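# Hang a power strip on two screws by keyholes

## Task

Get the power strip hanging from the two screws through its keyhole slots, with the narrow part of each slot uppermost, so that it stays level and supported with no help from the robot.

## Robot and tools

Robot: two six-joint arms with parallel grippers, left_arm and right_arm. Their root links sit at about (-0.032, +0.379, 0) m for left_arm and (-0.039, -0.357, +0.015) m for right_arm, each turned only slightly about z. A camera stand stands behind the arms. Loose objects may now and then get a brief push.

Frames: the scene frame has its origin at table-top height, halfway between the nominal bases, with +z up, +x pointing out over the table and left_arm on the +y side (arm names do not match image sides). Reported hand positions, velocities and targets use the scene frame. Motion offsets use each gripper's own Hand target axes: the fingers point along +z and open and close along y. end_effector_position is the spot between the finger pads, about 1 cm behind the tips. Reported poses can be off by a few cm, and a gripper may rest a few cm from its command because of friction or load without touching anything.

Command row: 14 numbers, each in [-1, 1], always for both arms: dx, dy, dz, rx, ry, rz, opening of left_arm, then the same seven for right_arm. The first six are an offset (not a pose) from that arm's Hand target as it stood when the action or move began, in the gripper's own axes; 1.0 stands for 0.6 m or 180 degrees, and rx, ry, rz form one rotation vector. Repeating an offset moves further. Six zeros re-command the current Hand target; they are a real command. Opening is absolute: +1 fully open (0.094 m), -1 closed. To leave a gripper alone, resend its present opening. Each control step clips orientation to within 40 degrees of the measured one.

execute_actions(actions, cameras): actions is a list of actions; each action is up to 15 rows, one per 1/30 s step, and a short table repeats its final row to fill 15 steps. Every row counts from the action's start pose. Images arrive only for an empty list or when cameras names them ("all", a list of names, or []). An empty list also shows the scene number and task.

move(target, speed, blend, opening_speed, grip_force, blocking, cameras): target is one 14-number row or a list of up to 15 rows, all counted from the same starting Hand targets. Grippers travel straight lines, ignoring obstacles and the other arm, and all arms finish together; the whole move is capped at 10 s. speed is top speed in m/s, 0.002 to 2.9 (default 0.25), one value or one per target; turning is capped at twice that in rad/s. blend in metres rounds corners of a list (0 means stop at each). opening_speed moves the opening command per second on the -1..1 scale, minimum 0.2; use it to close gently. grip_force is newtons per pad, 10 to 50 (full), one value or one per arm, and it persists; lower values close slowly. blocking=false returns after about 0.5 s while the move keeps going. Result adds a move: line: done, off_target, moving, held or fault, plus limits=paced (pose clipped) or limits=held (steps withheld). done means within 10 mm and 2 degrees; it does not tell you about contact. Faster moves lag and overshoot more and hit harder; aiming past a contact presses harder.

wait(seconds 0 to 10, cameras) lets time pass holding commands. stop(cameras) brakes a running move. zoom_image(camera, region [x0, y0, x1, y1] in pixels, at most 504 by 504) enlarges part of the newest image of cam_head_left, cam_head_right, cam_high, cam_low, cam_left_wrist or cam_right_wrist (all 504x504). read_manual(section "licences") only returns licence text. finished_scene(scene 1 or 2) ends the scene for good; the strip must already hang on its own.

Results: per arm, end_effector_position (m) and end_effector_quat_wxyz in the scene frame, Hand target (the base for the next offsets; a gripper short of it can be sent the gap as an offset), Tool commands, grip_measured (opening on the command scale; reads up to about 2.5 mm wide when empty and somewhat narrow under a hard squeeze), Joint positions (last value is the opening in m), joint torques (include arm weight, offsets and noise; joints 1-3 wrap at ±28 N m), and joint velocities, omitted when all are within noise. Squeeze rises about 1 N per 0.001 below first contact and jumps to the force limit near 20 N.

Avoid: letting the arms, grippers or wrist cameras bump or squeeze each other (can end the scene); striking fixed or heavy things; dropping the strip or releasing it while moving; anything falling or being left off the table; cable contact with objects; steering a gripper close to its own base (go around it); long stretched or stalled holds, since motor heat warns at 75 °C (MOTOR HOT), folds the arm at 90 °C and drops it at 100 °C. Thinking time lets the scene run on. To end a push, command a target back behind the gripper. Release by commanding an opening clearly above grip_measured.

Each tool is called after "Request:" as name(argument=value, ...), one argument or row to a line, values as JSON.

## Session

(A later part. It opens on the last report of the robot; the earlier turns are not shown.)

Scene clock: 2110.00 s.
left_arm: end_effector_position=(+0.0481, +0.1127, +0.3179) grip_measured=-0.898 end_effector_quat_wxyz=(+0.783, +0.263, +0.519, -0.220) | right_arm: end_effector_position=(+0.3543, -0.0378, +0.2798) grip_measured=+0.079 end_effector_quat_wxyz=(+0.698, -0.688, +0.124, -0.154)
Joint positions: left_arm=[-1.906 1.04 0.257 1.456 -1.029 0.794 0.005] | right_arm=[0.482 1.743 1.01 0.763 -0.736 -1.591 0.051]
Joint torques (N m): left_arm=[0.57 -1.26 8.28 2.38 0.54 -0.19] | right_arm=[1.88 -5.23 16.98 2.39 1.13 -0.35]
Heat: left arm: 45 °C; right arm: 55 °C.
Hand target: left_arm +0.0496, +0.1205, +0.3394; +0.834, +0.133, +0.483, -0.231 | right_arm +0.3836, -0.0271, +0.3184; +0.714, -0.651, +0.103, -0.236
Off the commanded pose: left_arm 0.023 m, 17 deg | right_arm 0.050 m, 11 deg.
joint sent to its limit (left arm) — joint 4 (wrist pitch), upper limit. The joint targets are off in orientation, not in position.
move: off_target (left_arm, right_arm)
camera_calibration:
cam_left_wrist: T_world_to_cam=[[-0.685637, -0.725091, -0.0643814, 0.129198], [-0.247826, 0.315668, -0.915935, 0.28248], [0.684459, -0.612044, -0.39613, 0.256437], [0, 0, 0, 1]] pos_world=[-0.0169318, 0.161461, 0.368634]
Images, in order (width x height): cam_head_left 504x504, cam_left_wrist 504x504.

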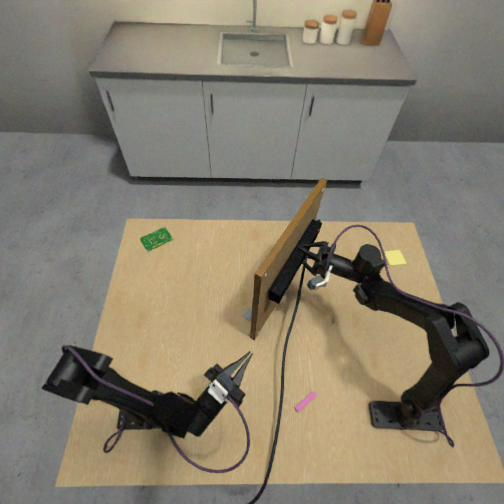

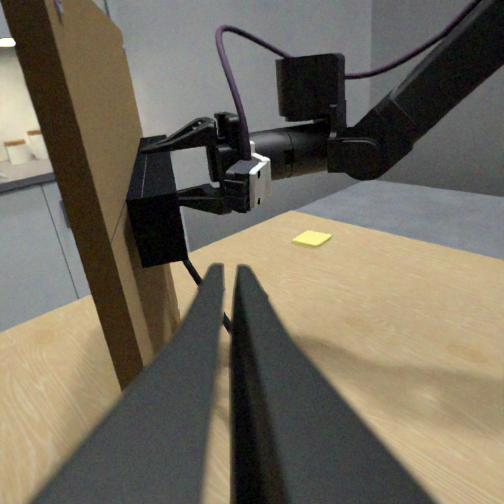

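Request:
move(
  target=[
    [0,0,0,0,0,0,-0.9, 0,-0.004,0.01,0,0.05,0.02,-0.6],
  ],
  speed=0.04,
)

Request:
move(
  target=[
    [0,0,0,0,0,0,-0.9, -0.005,-0.004,0.01,0,0.05,0.02,-0.6],
  ],
  speed=0.04,
  cameras=["cam_head_left","cam_left_wrist"],
)

Request:
zoom_image(
  camera="cam_head_left",
  region=[260, 200, 360, 300],
)

Request:
zoom_image(
  camera="cam_left_wrist",
  region=[80, 110, 240, 270],
)

Scene clock: 2126.80 s.
left_arm: end_effector_position=(+0.0481, +0.1127, +0.3179) grip_measured=-0.898 end_effector_quat_wxyz=(+0.783, +0.263, +0.519, -0.220) | right_arm: end_effector_position=(+0.3559, -0.0370, +0.2807) grip_measured=+0.079 end_effector_quat_wxyz=(+0.694, -0.685, +0.144, -0.166)
Joint positions: left_arm=[-1.906 1.04 0.257 1.456 -1.029 0.794 0.005] | right_arm=[0.5 1.727 0.998 0.754 -0.671 -1.583 0.051]
Joint torques (N m): left_arm=[0.8 -1.16 8.4 2.35 0.54 -0.14] | right_arm=[6.23 -7.1 14 2.51 2.43 0.15]
Heat: left arm: 45 °C; right arm: 57 °C.
Hand target: left_arm +0.0496, +0.1205, +0.3394; +0.834, +0.133, +0.483, -0.231 | right_arm +0.3858, -0.0218, +0.3215; +0.711, -0.627, +0.179, -0.264
Off the commanded pose: left_arm 0.023 m, 17 deg | right_arm 0.053 m, 14 deg.
joint sent to its limit (left arm) — joint 4 (wrist pitch), upper limit. The joint targets are off in orientation, not in position.
move: off_target (left_arm, right_arm)

Scene clock: 2129.83 s.
left_arm: end_effector_position=(+0.0481, +0.1127, +0.3179) grip_measured=-0.898 end_effector_quat_wxyz=(+0.783, +0.263, +0.519, -0.220) | right_arm: end_effector_position=(+0.3601, -0.0332, +0.2814) grip_measured=+0.079 end_effector_quat_wxyz=(+0.673, -0.664, +0.229, -0.229)
Joint positions: left_arm=[-1.906 1.04 0.257 1.456 -1.029 0.794 0.005] | right_arm=[0.602 1.673 0.949 0.737 -0.351 -1.562 0.051]
Joint torques (N m): left_arm=[0.81 -1.31 8.49 2.3 0.54 -0.13] | right_arm=[5.45 -3.71 17.42 2.69 1.79 0.37]
Heat: left arm: 45 °C; right arm: 57 °C.
Hand target: left_arm +0.0496, +0.1205, +0.3394; +0.834, +0.133, +0.483, -0.231 | right_arm +0.3866, -0.0155, +0.3245; +0.702, -0.599, +0.254, -0.290
Off the commanded pose: left_arm 0.023 m, 17 deg | right_arm 0.054 m, 11 deg.
joint sent to its limit (left arm) — joint 4 (wrist pitch), upper limit. The joint targets are off in orientation, not in position.
move: off_target (left_arm, right_arm)
camera_calibration:
cam_left_wrist: T_world_to_cam=[[-0.685637, -0.725091, -0.0643814, 0.129198], [-0.247826, 0.315668, -0.915935, 0.28248], [0.684459, -0.612044, -0.39613, 0.256437], [0, 0, 0, 1]] pos_world=[-0.0169318, 0.161461, 0.368634]
Images, in order (width x height): cam_head_left 504x504, cam_left_wrist 504x504.

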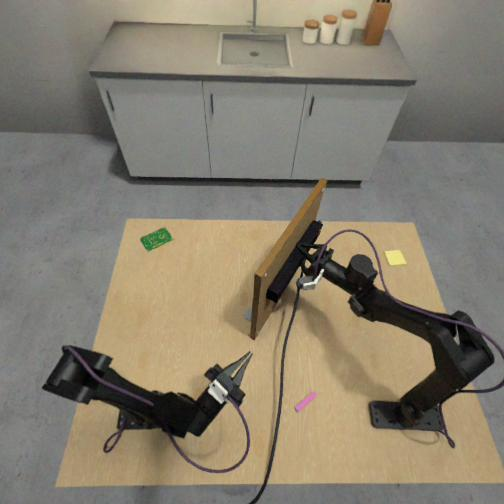

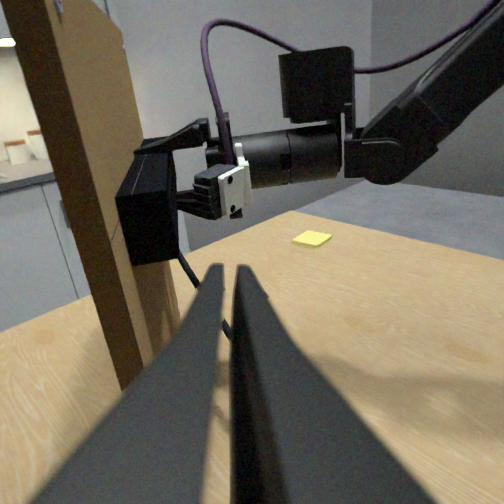

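Scaled by 5.040 from the camera's 504x504 image, which has a finer 720x720 frame.

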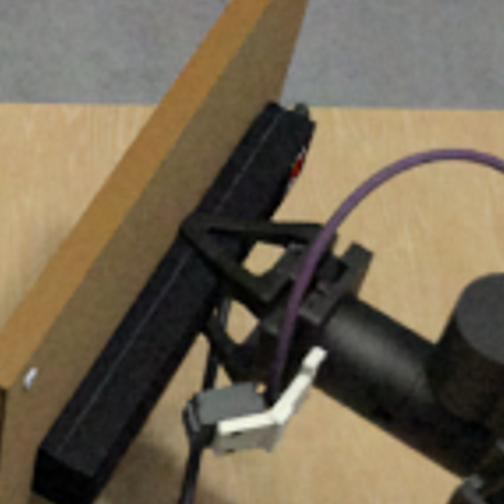

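Scaled by 3.150 from the camera's 504x504 image, which has a finer 720x720 frame.

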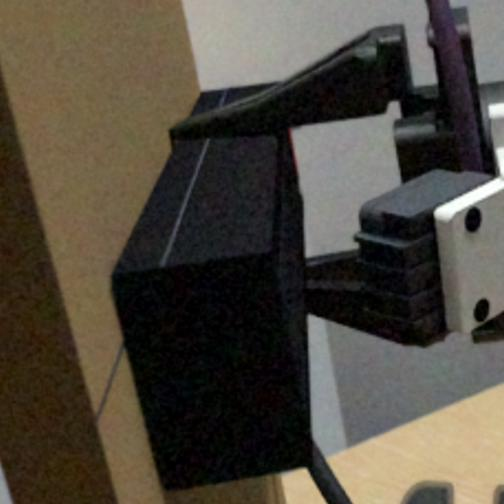

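Request:
move(
  target=[
    [0,0,0,0,0,0,-0.9, 0,0.0,0.02,0,-0.05,0,-0.6],
  ],
  speed=0.04,
)

Request:
move(
  target=[
    [0,0,0,0,0,0,-0.9, 0,0.06,0,0,0,0,-0.6],
  ],
  speed=0.04,
  cameras=["cam_head_left","cam_left_wrist"],
)

Request:
zoom_image(
  camera="cam_head_left",
  region=[260, 200, 360, 300],
)

Request:
zoom_image(
  camera="cam_left_wrist",
  region=[80, 110, 240, 270],
)

Scene clock: 2141.80 s.
left_arm: end_effector_position=(+0.0481, +0.1127, +0.3179) grip_measured=-0.898 end_effector_quat_wxyz=(+0.783, +0.263, +0.519, -0.220) | right_arm: end_effector_position=(+0.3600, -0.0326, +0.2800) grip_measured=+0.079 end_effector_quat_wxyz=(+0.689, -0.670, +0.197, -0.196)
Joint positions: left_arm=[-1.906 1.04 0.257 1.456 -1.029 0.794 0.005] | right_arm=[0.557 1.709 0.968 0.77 -0.493 -1.548 0.051]
Joint torques (N m): left_arm=[0.77 -1.25 8.2 2.34 0.55 -0.18] | right_arm=[3.89 -1.99 22.01 2.43 1.12 0.32]
Heat: left arm: 45 °C; right arm: 57 °C.
Hand target: left_arm +0.0496, +0.1205, +0.3394; +0.834, +0.133, +0.483, -0.231 | right_arm +0.3950, -0.0071, +0.3263; +0.720, -0.620, +0.198, -0.242
Off the commanded pose: left_arm 0.023 m, 17 deg | right_arm 0.063 m, 9 deg.
joint sent to its limit (left arm) — joint 4 (wrist pitch), upper limit. The joint targets are off in orientation, not in position.
move: off_target (left_arm, right_arm)

Scene clock: 2143.43 s.
left_arm: end_effector_position=(+0.0481, +0.1127, +0.3179) grip_measured=-0.898 end_effector_quat_wxyz=(+0.783, +0.263, +0.519, -0.220) | right_arm: end_effector_position=(+0.3600, -0.0328, +0.2787) grip_measured=+0.079 end_effector_quat_wxyz=(+0.712, -0.660, +0.160, -0.179)
Joint positions: left_arm=[-1.906 1.04 0.257 1.456 -1.029 0.794 0.005] | right_arm=[0.523 1.769 0.968 0.897 -0.605 -1.524 0.051]
Joint torques (N m): left_arm=[0.59 -1.17 8.18 2.32 0.56 -0.11] | right_arm=[7.23 -0.09 18.02 2.28 2.22 0.05]
Heat: left arm: 45 °C; right arm: 57 °C.
Hand target: left_arm +0.0496, +0.1205, +0.3394; +0.834, +0.133, +0.483, -0.231 | right_arm +0.3987, -0.0029, +0.2908; +0.720, -0.620, +0.198, -0.242
Off the commanded pose: left_arm 0.023 m, 17 deg | right_arm 0.050 m, 10 deg.
joint sent to its limit (left arm) — joint 4 (wrist pitch), upper limit. The joint targets are off in orientation, not in position.
move: off_target (left_arm, right_arm)
camera_calibration:
cam_left_wrist: T_world_to_cam=[[-0.685637, -0.725091, -0.0643814, 0.129198], [-0.247826, 0.315668, -0.915935, 0.28248], [0.684459, -0.612044, -0.39613, 0.256437], [0, 0, 0, 1]] pos_world=[-0.0169318, 0.161461, 0.368634]
Images, in order (width x height): cam_head_left 504x504, cam_left_wrist 504x504.

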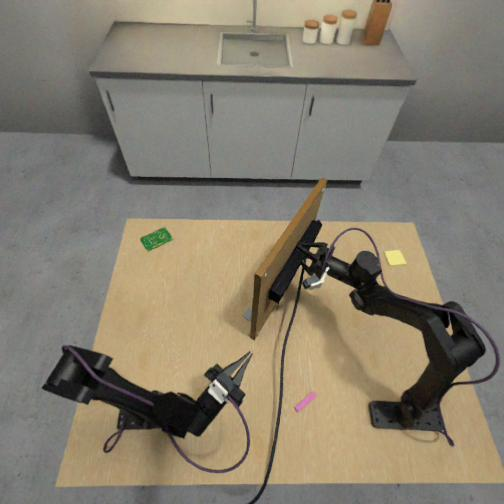

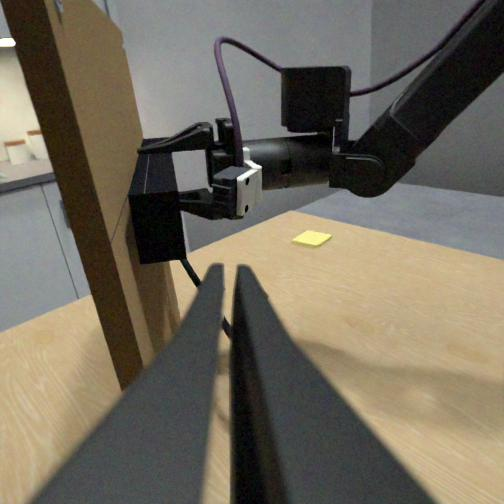

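Scaled by 5.040 from the camera's 504x504 image, which has a finer 720x720 frame.

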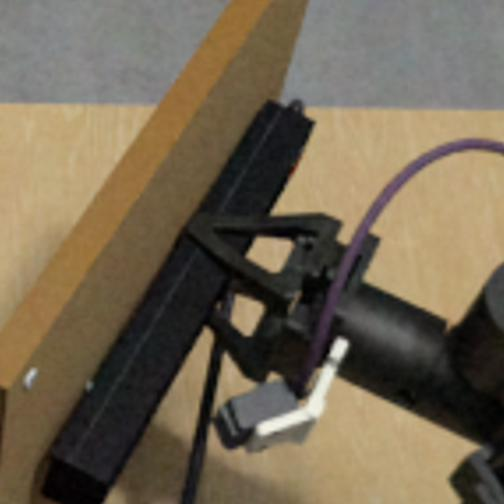

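Scaled by 3.150 from the camera's 504x504 image, which has a finer 720x720 frame.

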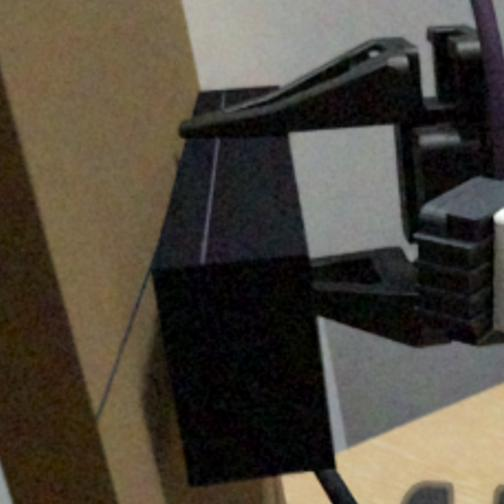

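Request:
move(
  target=[
    [0,0,0,0,0,0,-0.9, 0,-0.06,-0.01,0,0.05,-0.006,-0.6],
  ],
  speed=0.04,
)

Request:
move(
  target=[
    [0,0,0,0,0,0,-0.9, 0,0,0.015,0,0.015,-0.012,-0.6],
  ],
  speed=0.04,
  cameras=["cam_head_left","cam_left_wrist"],
)

Request:
zoom_image(
  camera="cam_head_left",
  region=[260, 200, 360, 300],
)

Request:
zoom_image(
  camera="cam_left_wrist",
  region=[80, 110, 240, 270],
)

Scene clock: 2162.07 s.
left_arm: end_effector_position=(+0.0481, +0.1127, +0.3179) grip_measured=-0.898 end_effector_quat_wxyz=(+0.783, +0.263, +0.519, -0.220) | right_arm: end_effector_position=(+0.3608, -0.0330, +0.2821) grip_measured=+0.079 end_effector_quat_wxyz=(+0.679, -0.667, +0.217, -0.214)
Joint positions: left_arm=[-1.906 1.04 0.257 1.456 -1.029 0.794 0.005] | right_arm=[0.582 1.686 0.962 0.74 -0.412 -1.556 0.051]
Joint torques (N m): left_arm=[0.88 -1.25 8.29 2.32 0.54 -0.12] | right_arm=[7.28 -3.74 17.92 2.58 2.27 0.2]
Heat: left arm: 45 °C; right arm: 56 °C.
Hand target: left_arm +0.0496, +0.1205, +0.3394; +0.834, +0.133, +0.483, -0.231 | right_arm +0.3915, -0.0118, +0.3253; +0.700, -0.601, +0.248, -0.296
Off the commanded pose: left_arm 0.023 m, 17 deg | right_arm 0.057 m, 13 deg.
joint sent to its limit (left arm) — joint 4 (wrist pitch), upper limit. The joint targets are off in orientation, not in position.
move: off_target (left_arm, right_arm)

Scene clock: 2163.83 s.
left_arm: end_effector_position=(+0.0481, +0.1127, +0.3179) grip_measured=-0.898 end_effector_quat_wxyz=(+0.783, +0.263, +0.519, -0.220) | right_arm: end_effector_position=(+0.3607, -0.0332, +0.2824) grip_measured=+0.079 end_effector_quat_wxyz=(+0.667, -0.666, +0.236, -0.237)
Joint positions: left_arm=[-1.906 1.04 0.257 1.456 -1.029 0.794 0.005] | right_arm=[0.612 1.663 0.954 0.71 -0.32 -1.571 0.051]
Joint torques (N m): left_arm=[0.75 -1.28 8.23 2.26 0.5 -0.1] | right_arm=[7.27 -1.01 20.83 2.79 2.14 -0.03]
Heat: left arm: 45 °C; right arm: 56 °C.
Hand target: left_arm +0.0496, +0.1205, +0.3394; +0.834, +0.133, +0.483, -0.231 | right_arm +0.3979, -0.0056, +0.3267; +0.688, -0.598, +0.253, -0.324
Off the commanded pose: left_arm 0.023 m, 17 deg | right_arm 0.064 m, 13 deg.
joint sent to its limit (left arm) — joint 4 (wrist pitch), upper limit. The joint targets are off in orientation, not in position.
move: off_target (left_arm, right_arm)
camera_calibration:
cam_left_wrist: T_world_to_cam=[[-0.685637, -0.725091, -0.0643814, 0.129198], [-0.247826, 0.315668, -0.915935, 0.28248], [0.684459, -0.612044, -0.39613, 0.256437], [0, 0, 0, 1]] pos_world=[-0.0169318, 0.161461, 0.368634]
Images, in order (width x height): cam_head_left 504x504, cam_left_wrist 504x504.

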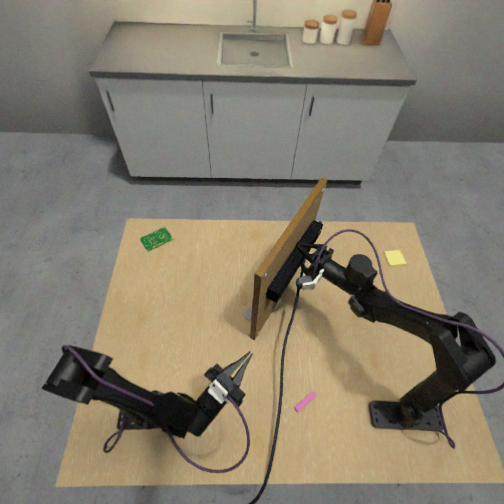

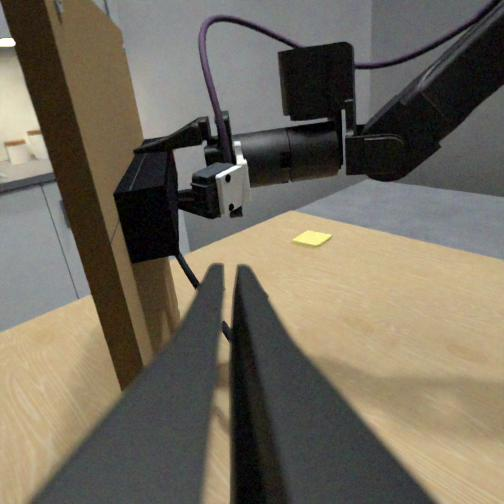

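Scaled by 5.040 from the camera's 504x504 image, which has a finer 720x720 frame.

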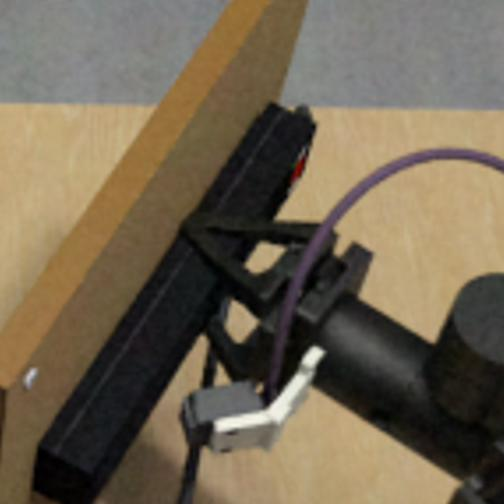

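Scaled by 3.150 from the camera's 504x504 image, which has a finer 720x720 frame.

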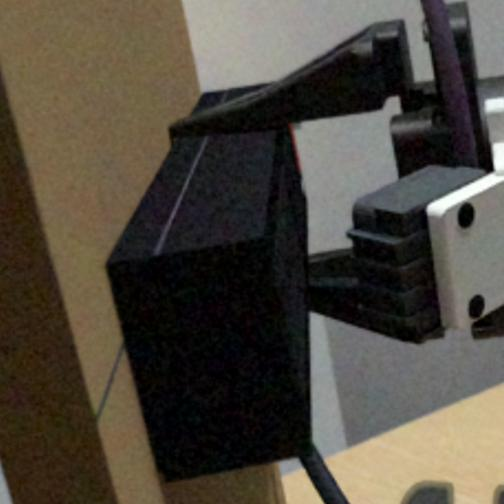

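Request:
move(
  target=[
    [0,0,0,0,0,0,-0.9, 0.027,-0.02,-0.095,0,0,0,-0.6],
    [0,0,0,0,0,0,-0.9, -0.055,-0.016,-0.374,0,0,0.015,-0.6],
  ],
  speed=0.12,
  cameras=["cam_head_left","cam_left_wrist","cam_head_right"],
)

Scene clock: 2191.30 s.
left_arm: end_effector_position=(+0.0481, +0.1127, +0.3179) grip_measured=-0.898 end_effector_quat_wxyz=(+0.783, +0.263, +0.519, -0.220) | right_arm: end_effector_position=(+0.2127, -0.1242, +0.2731) grip_measured=+0.079 end_effector_quat_wxyz=(+0.669, -0.626, +0.281, -0.285)
Joint positions: left_arm=[-1.906 1.04 0.257 1.456 -1.029 0.794 0.005] | right_arm=[0.786 0.886 0.326 0.618 -0.003 -1.552 0.051]
Joint torques (N m): left_arm=[0.73 -1.32 8.36 2.37 0.54 -0.07] | right_arm=[0.5 -3.58 8.85 2.48 0.17 -0.1]
Heat: left arm: 45 °C; right arm: 56 °C.
Hand target: left_arm +0.0496, +0.1205, +0.3394; +0.834, +0.133, +0.483, -0.231 | right_arm +0.2096, -0.1296, +0.2997; +0.696, -0.592, +0.267, -0.307
Off the commanded pose: left_arm 0.023 m, 17 deg | right_arm 0.027 m, 6 deg.
joint sent to its limit (left arm) — joint 4 (wrist pitch), upper limit. The joint targets are off in orientation, not in position.
move: off_target (left_arm, right_arm)
camera_calibration:
cam_left_wrist: T_world_to_cam=[[-0.685637, -0.725091, -0.0643814, 0.129198], [-0.247826, 0.315668, -0.915935, 0.28248], [0.684459, -0.612044, -0.39613, 0.256437], [0, 0, 0, 1]] pos_world=[-0.0169318, 0.161461, 0.368634]
Images, in order (width x height): cam_head_left 504x504, cam_head_right 504x504, cam_left_wrist 504x504.

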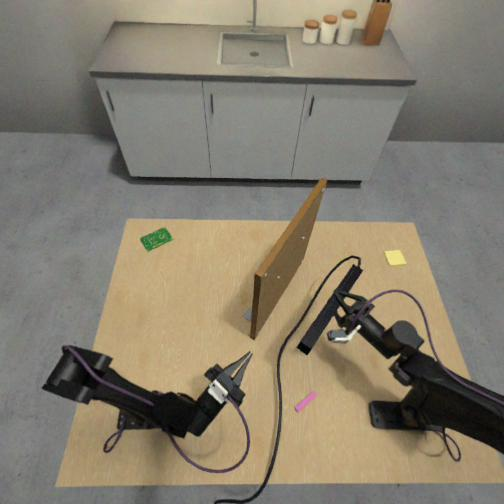

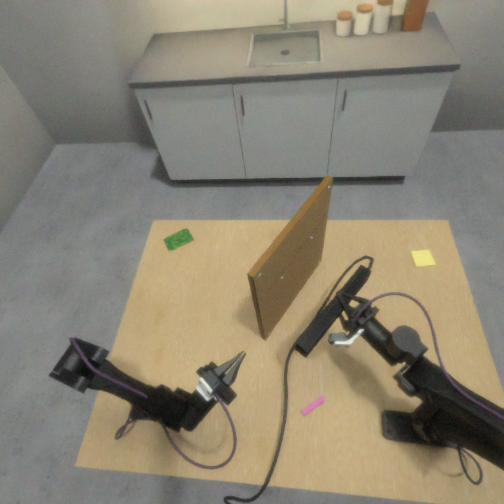

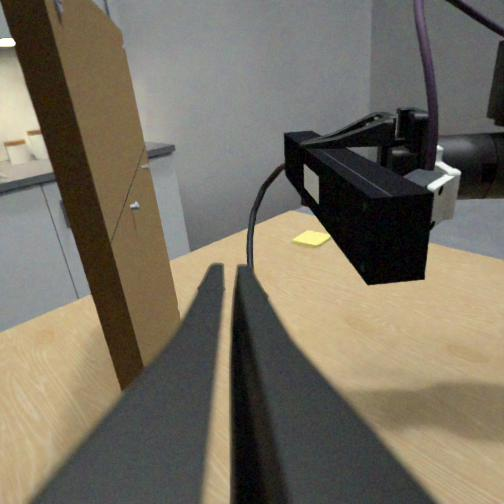

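Request:
execute_actions(
  actions=[],
)

Scene clock: 2216.87 s.
left_arm: end_effector_position=(+0.0481, +0.1127, +0.3179) grip_measured=-0.898 end_effector_quat_wxyz=(+0.783, +0.263, +0.519, -0.220) | right_arm: end_effector_position=(+0.2128, -0.1242, +0.2730) grip_measured=+0.079 end_effector_quat_wxyz=(+0.669, -0.626, +0.281, -0.286)
Joint positions: left_arm=[-1.906 1.04 0.257 1.456 -1.029 0.794 0.005] | right_arm=[0.786 0.886 0.326 0.617 -0.003 -1.552 0.051]
Joint velocities: within noise
Joint torques (N m): left_arm=[0.77 -1.2 8.25 2.33 0.57 -0.15] | right_arm=[0.5 -3.58 8.85 2.48 0.19 -0.1]
Heat: left arm: 45 °C; right arm: 54 °C.
Hand target: left_arm +0.0496, +0.1205, +0.3394; +0.834, +0.133, +0.483, -0.231 | right_arm +0.2096, -0.1296, +0.2997; +0.696, -0.592, +0.267, -0.307
Tool commands: left_gripper/opening=-0.9 right_gripper/opening=-0.6
Off the commanded pose: left_arm 0.023 m, 17 deg | right_arm 0.027 m, 6 deg.
camera_calibration:
cam_left_wrist: T_world_to_cam=[[-0.685637, -0.725091, -0.0643814, 0.129198], [-0.247826, 0.315668, -0.915935, 0.28248], [0.684459, -0.612044, -0.39613, 0.256437], [0, 0, 0, 1]] pos_world=[-0.0169318, 0.161461, 0.368634]
cam_right_wrist: T_world_to_cam=[[-0.156416, 0.0143805, 0.987587, -0.242268], [0.0449986, -0.998752, 0.02167, -0.123139], [0.986666, 0.0478295, 0.155574, -0.145561], [0, 0, 0, 1]] pos_world=[0.111266, -0.112539, 0.264575]

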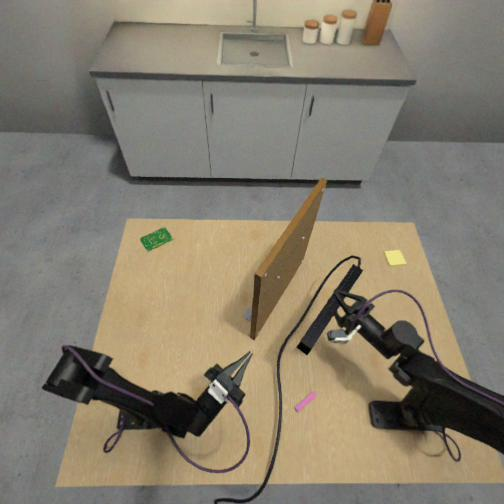

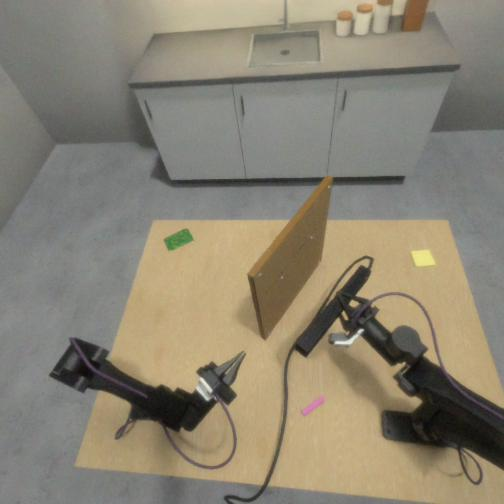

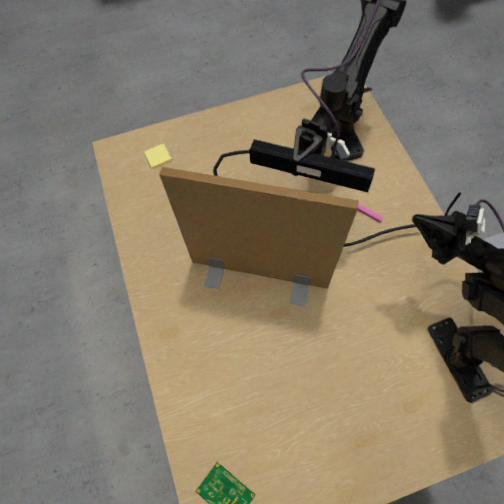

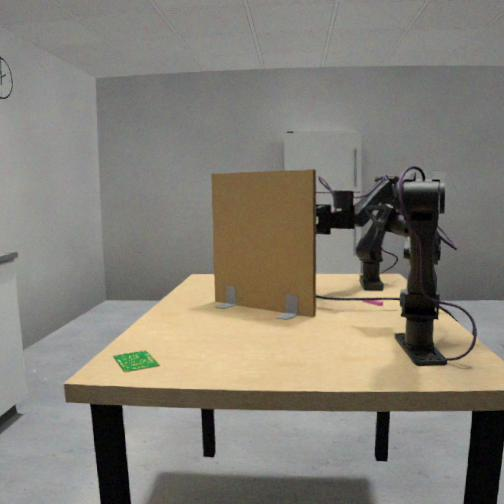

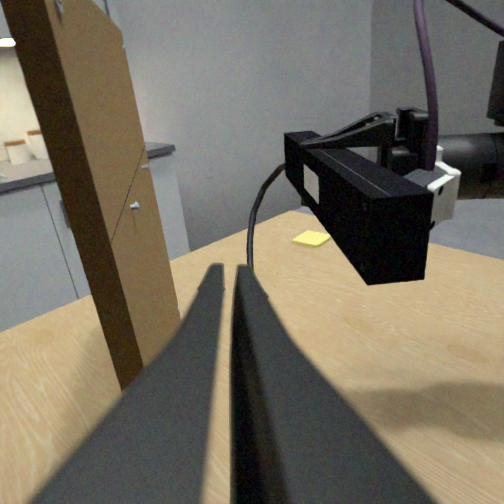

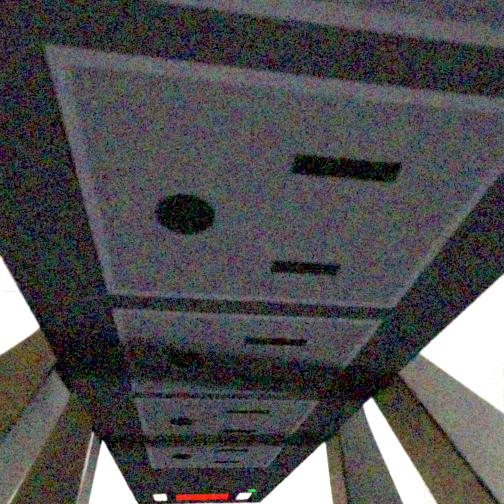

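Request:
move(
  target=[0,0,0,0,0,0,-0.9,0.176,-0.022,0.085,0,-0.09,0,-0.6],
  cameras=["cam_head_left","cam_head_right","cam_left_wrist","cam_high"],
  speed=0.15,
)

Scene clock: 2239.37 s.
left_arm: end_effector_position=(+0.0481, +0.1127, +0.3179) grip_measured=-0.898 end_effector_quat_wxyz=(+0.783, +0.263, +0.519, -0.220) | right_arm: end_effector_position=(+0.3021, -0.1705, +0.2778) grip_measured=+0.079 end_effector_quat_wxyz=(+0.708, -0.656, +0.213, -0.151)
Joint positions: left_arm=[-1.906 1.04 0.257 1.456 -1.029 0.794 0.005] | right_arm=[0.161 1.36 0.589 0.85 -0.926 -1.404 0.051]
Joint torques (N m): left_arm=[0.66 -1.22 8.44 2.28 0.53 -0.12] | right_arm=[-1.22 -4.21 13.81 2.48 0.34 -0.11]
Heat: left arm: 45 °C; right arm: 54 °C.
Hand target: left_arm +0.0496, +0.1205, +0.3394; +0.834, +0.133, +0.483, -0.231 | right_arm +0.3163, -0.1761, +0.3202; +0.726, -0.629, +0.166, -0.221
Off the commanded pose: left_arm 0.023 m, 17 deg | right_arm 0.045 m, 10 deg.
joint sent to its limit (left arm) — joint 4 (wrist pitch), upper limit. The joint targets are off in orientation, not in position.
move: off_target (left_arm, right_arm)
camera_calibration:
cam_left_wrist: T_world_to_cam=[[-0.685637, -0.725091, -0.0643814, 0.129198], [-0.247826, 0.315668, -0.915935, 0.28248], [0.684459, -0.612044, -0.39613, 0.256437], [0, 0, 0, 1]] pos_world=[-0.0169318, 0.161461, 0.368634]
Images, in order (width x height): cam_head_left 504x504, cam_head_right 504x504, cam_high 504x504, cam_left_wrist 504x504.

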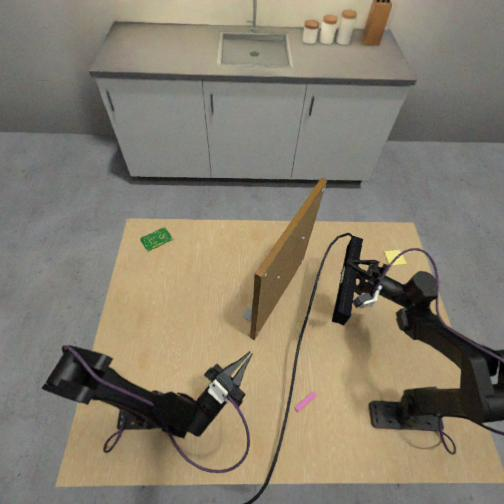

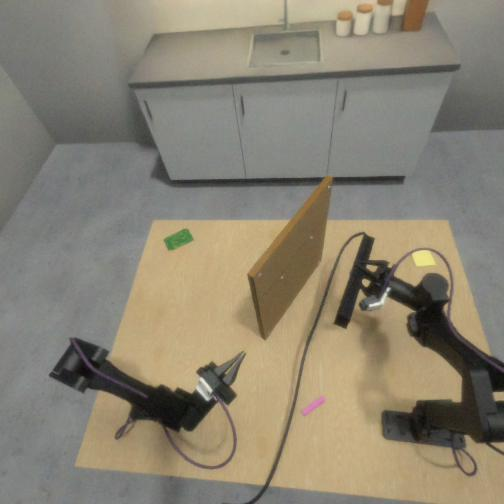

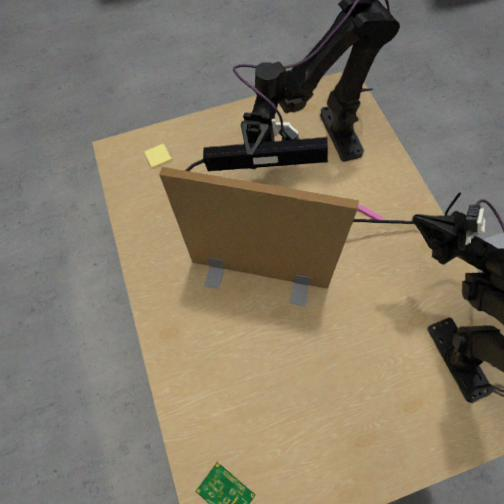

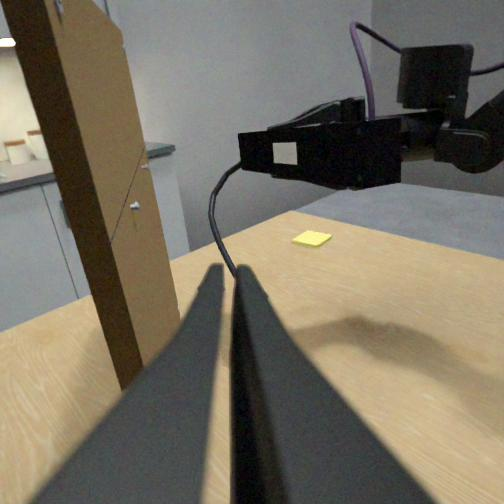

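Request:
move(
  target=[0,0,0,0,0,0,-0.9,0,0,0,0,0.09,0,-0.6],
  cameras=["cam_head_left","cam_head_right","cam_left_wrist"],
  speed=0.15,
)

Request:
zoom_image(
  camera="cam_head_left",
  region=[280, 200, 440, 360],
)

Request:
zoom_image(
  camera="cam_head_right",
  region=[280, 200, 440, 360],
)

Scene clock: 2263.77 s.
left_arm: end_effector_position=(+0.0481, +0.1127, +0.3179) grip_measured=-0.898 end_effector_quat_wxyz=(+0.783, +0.263, +0.519, -0.220) | right_arm: end_effector_position=(+0.3154, -0.1668, +0.2820) grip_measured=+0.079 end_effector_quat_wxyz=(+0.676, -0.627, +0.301, -0.243)
Joint positions: left_arm=[-1.906 1.04 0.257 1.456 -1.029 0.794 0.005] | right_arm=[0.314 1.252 0.56 0.729 -0.507 -1.451 0.051]
Joint torques (N m): left_arm=[0.81 -1.06 8.31 2.34 0.54 -0.14] | right_arm=[-0.12 -7.05 8.94 2.56 0.52 -0.28]
Heat: left arm: 45 °C; right arm: 57 °C.
Hand target: left_arm +0.0496, +0.1205, +0.3394; +0.834, +0.133, +0.483, -0.231 | right_arm +0.3162, -0.1759, +0.3202; +0.696, -0.592, +0.267, -0.307
Off the commanded pose: left_arm 0.023 m, 17 deg | right_arm 0.039 m, 10 deg.
joint sent to its limit (left arm) — joint 4 (wrist pitch), upper limit. The joint targets are off in orientation, not in position.
move: off_target (left_arm, right_arm)
camera_calibration:
cam_left_wrist: T_world_to_cam=[[-0.685637, -0.725091, -0.0643814, 0.129198], [-0.247826, 0.315668, -0.915935, 0.28248], [0.684459, -0.612044, -0.39613, 0.256437], [0, 0, 0, 1]] pos_world=[-0.0169318, 0.161461, 0.368634]
Images, in order (width x height): cam_head_left 504x504, cam_head_right 504x504, cam_left_wrist 504x504.

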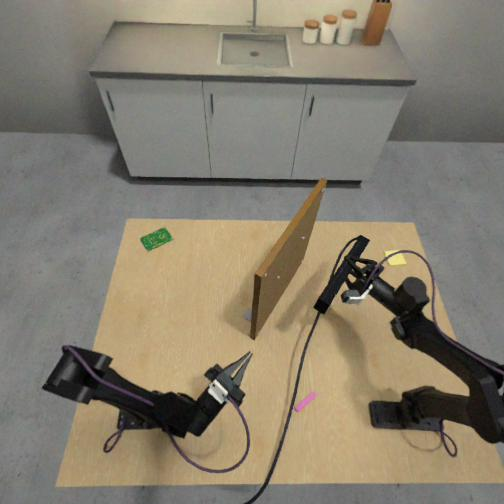

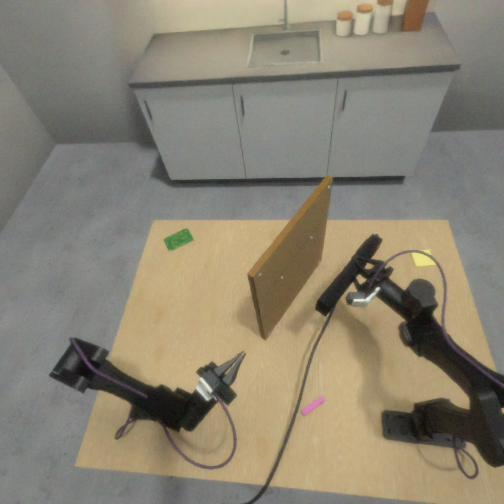

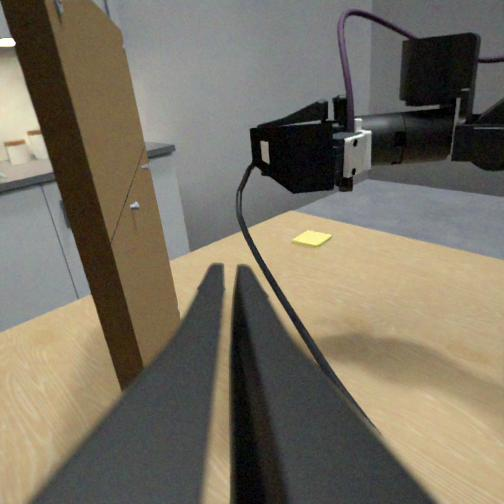

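Scaled by 3.150 from the camera's 504x504 image, which has a finer 720x720 frame.

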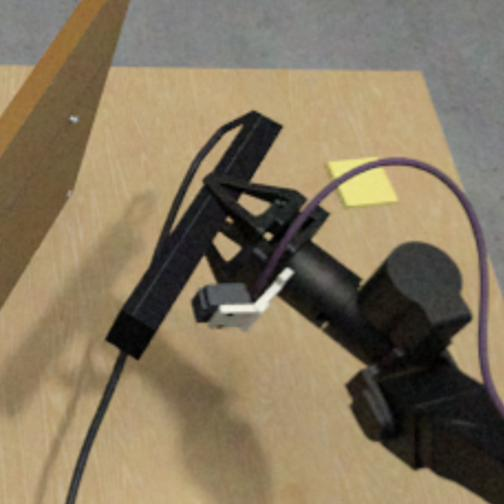

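Scaled by 3.150 from the camera's 504x504 image, which has a finer 720x720 frame.

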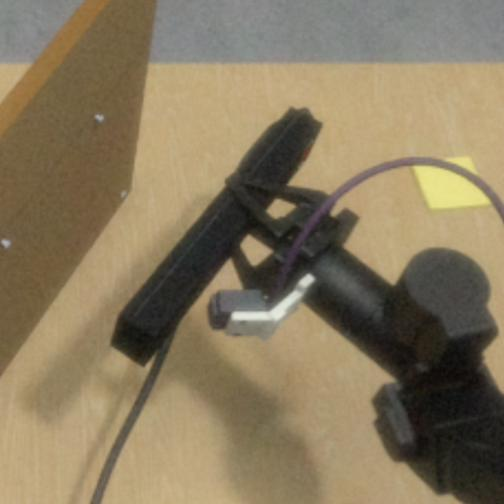

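Request:
move(
  target=[0.157,-0.179,0.109,0.017,0.166,-0.004,0.2,0,0,0,0,0,0,-0.6],
  cameras=["cam_head_left","cam_left_wrist"],
  speed=0.12,
)

Scene clock: 2285.47 s.
left_arm: end_effector_position=(+0.0811, -0.0220, +0.2839) grip_measured=+0.198 end_effector_quat_wxyz=(+0.676, +0.216, +0.675, -0.203) | right_arm: end_effector_position=(+0.3156, -0.1669, +0.2818) grip_measured=+0.079 end_effector_quat_wxyz=(+0.676, -0.627, +0.301, -0.243)
Joint positions: left_arm=[-1.726 1.485 0.853 0.623 -1.092 0.011 0.056] | right_arm=[0.314 1.252 0.56 0.728 -0.506 -1.451 0.051]
Joint torques (N m): left_arm=[0.54 -5.94 9.76 1.61 -0.03 -0.13] | right_arm=[-0.09 -7.05 8.94 2.63 0.53 -0.28]
Heat: left arm: 44 °C; right arm: 57 °C.
Hand target: left_arm +0.0833, -0.0249, +0.2904; +0.676, +0.207, +0.676, -0.207 | right_arm +0.3162, -0.1760, +0.3201; +0.696, -0.592, +0.267, -0.307
Off the commanded pose: left_arm 0.007 m, 1 deg | right_arm 0.039 m, 10 deg.
move: off_target (right_arm)
camera_calibration:
cam_left_wrist: T_world_to_cam=[[-0.589538, -0.798916, 0.119069, -0.00949675], [-0.591771, 0.32686, -0.736865, 0.279383], [0.549774, -0.504872, -0.665472, 0.2276], [0, 0, 0, 1]] pos_world=[0.0346036, 0.0160023, 0.35846]
Images, in order (width x height): cam_head_left 504x504, cam_left_wrist 504x504.

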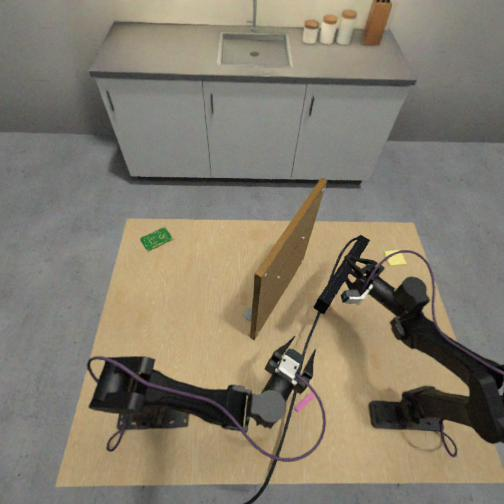

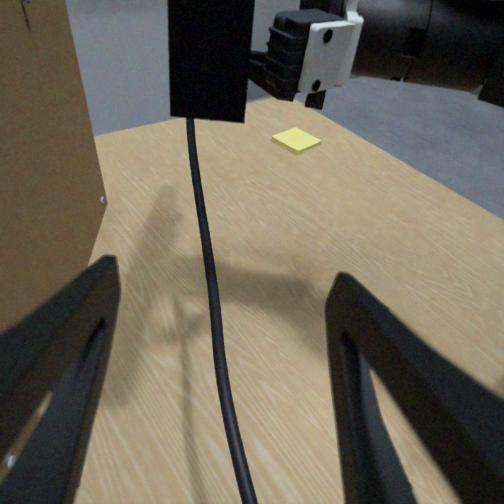

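Request:
move(
  target=[0.014,0,0.215,0,0,0,0.2,0,0,0,0,0,0,-0.6],
  cameras=["cam_head_left","cam_left_wrist","cam_high"],
  speed=0.08,
)

Request:
zoom_image(
  camera="cam_head_left",
  region=[260, 220, 420, 380],
)

Scene clock: 2294.23 s.
left_arm: end_effector_position=(+0.1891, -0.0900, +0.2788) grip_measured=+0.198 end_effector_quat_wxyz=(+0.677, +0.210, +0.678, -0.197) | right_arm: end_effector_position=(+0.3156, -0.1669, +0.2818) grip_measured=+0.079 end_effector_quat_wxyz=(+0.676, -0.627, +0.301, -0.243)
Joint positions: left_arm=[-1.417 1.772 1.138 0.625 -0.801 0.01 0.056] | right_arm=[0.314 1.252 0.56 0.728 -0.506 -1.451 0.051]
Joint torques (N m): left_arm=[0.44 -7.6 9.8 1.92 0.11 -0.11] | right_arm=[-0.09 -7.05 8.95 2.63 0.53 -0.29]
Heat: left arm: 43 °C; right arm: 57 °C.
Hand target: left_arm +0.1904, -0.0970, +0.2818; +0.676, +0.207, +0.676, -0.206 | right_arm +0.3162, -0.1760, +0.3201; +0.696, -0.592, +0.267, -0.307
Off the commanded pose: left_arm 0.008 m, 1 deg | right_arm 0.039 m, 10 deg.
move: off_target (right_arm)
camera_calibration:
cam_left_wrist: T_world_to_cam=[[-0.574991, -0.809006, 0.122044, -0.00406951], [-0.599775, 0.315342, -0.735411, 0.361736], [0.556466, -0.496053, -0.666541, 0.13027], [0, 0, 0, 1]] pos_world=[0.142129, -0.0527417, 0.353352]
Images, in order (width x height): cam_head_left 504x504, cam_high 504x504, cam_left_wrist 504x504.

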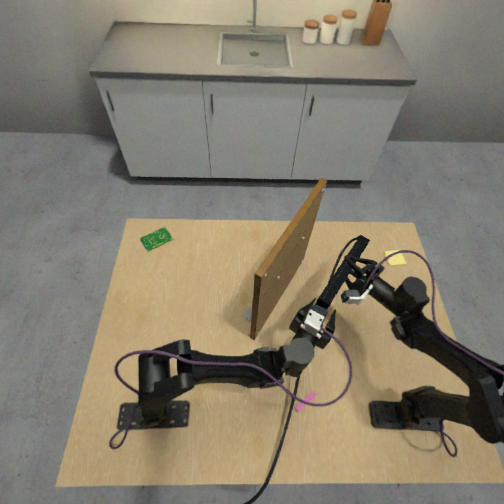

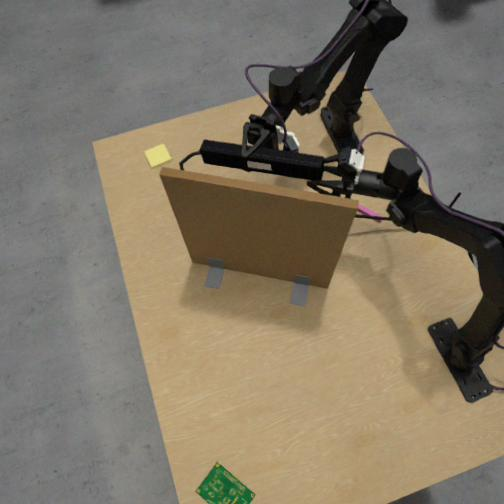

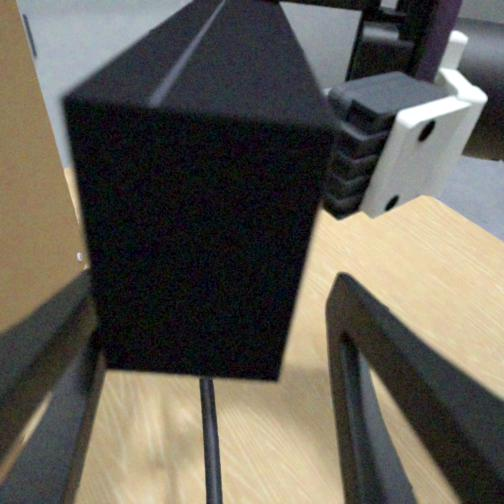

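Scaled by 3.150 from the camera's 504x504 image, which has a finer 720x720 frame.

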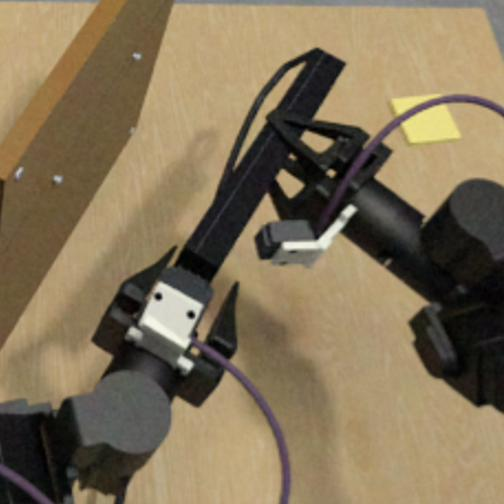

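Request:
move(
  target=[
    [0,0.014,0,0,0,0,0.2,0,0,0,0,0,0,-0.6],
    [0,0.014,0.02,0,0,0,-0.8,0,0,0,0,0,0,-0.6],
  ],
  cameras=["cam_head_left","cam_left_wrist"],
  speed=0.06,
  opening_speed=0.5,
)

Scene clock: 2310.20 s.
left_arm: end_effector_position=(+0.2024, -0.0910, +0.2795) grip_measured=-0.304 end_effector_quat_wxyz=(+0.676, +0.210, +0.677, -0.202) | right_arm: end_effector_position=(+0.3156, -0.1670, +0.2818) grip_measured=+0.079 end_effector_quat_wxyz=(+0.676, -0.627, +0.301, -0.243)
Joint positions: left_arm=[-1.381 1.781 1.15 0.625 -0.757 0.006 0.033] | right_arm=[0.314 1.252 0.56 0.728 -0.506 -1.451 0.051]
Joint torques (N m): left_arm=[0.32 -7.68 9.94 1.85 0.06 -0.09] | right_arm=[-0.1 -7.05 8.94 2.63 0.53 -0.28]
Heat: left arm: 42 °C; right arm: 57 °C.
Hand target: left_arm +0.2050, -0.0968, +0.2818; +0.676, +0.207, +0.676, -0.206 | right_arm +0.3162, -0.1759, +0.3201; +0.696, -0.592, +0.267, -0.307
Off the commanded pose: left_arm 0.007 m, 1 deg | right_arm 0.039 m, 10 deg.
move: off_target (right_arm)
camera_calibration:
cam_left_wrist: T_world_to_cam=[[-0.580876, -0.803778, 0.128547, 0.00255981], [-0.598921, 0.315087, -0.736216, 0.370701], [0.551251, -0.504639, -0.664426, 0.122614], [0, 0, 0, 1]] pos_world=[0.155916, -0.0528699, 0.354055]
Images, in order (width x height): cam_head_left 504x504, cam_left_wrist 504x504.

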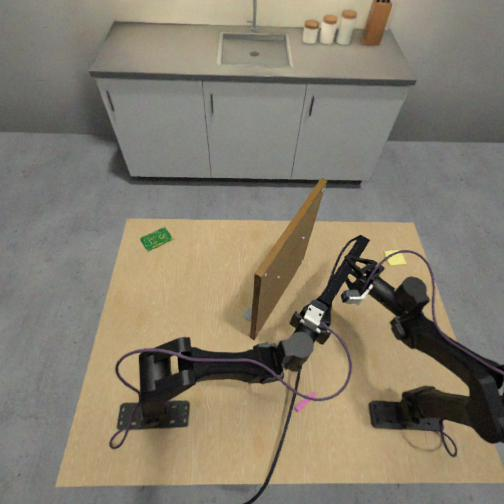

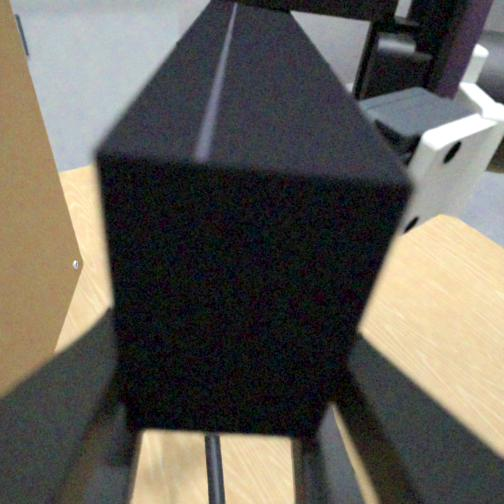

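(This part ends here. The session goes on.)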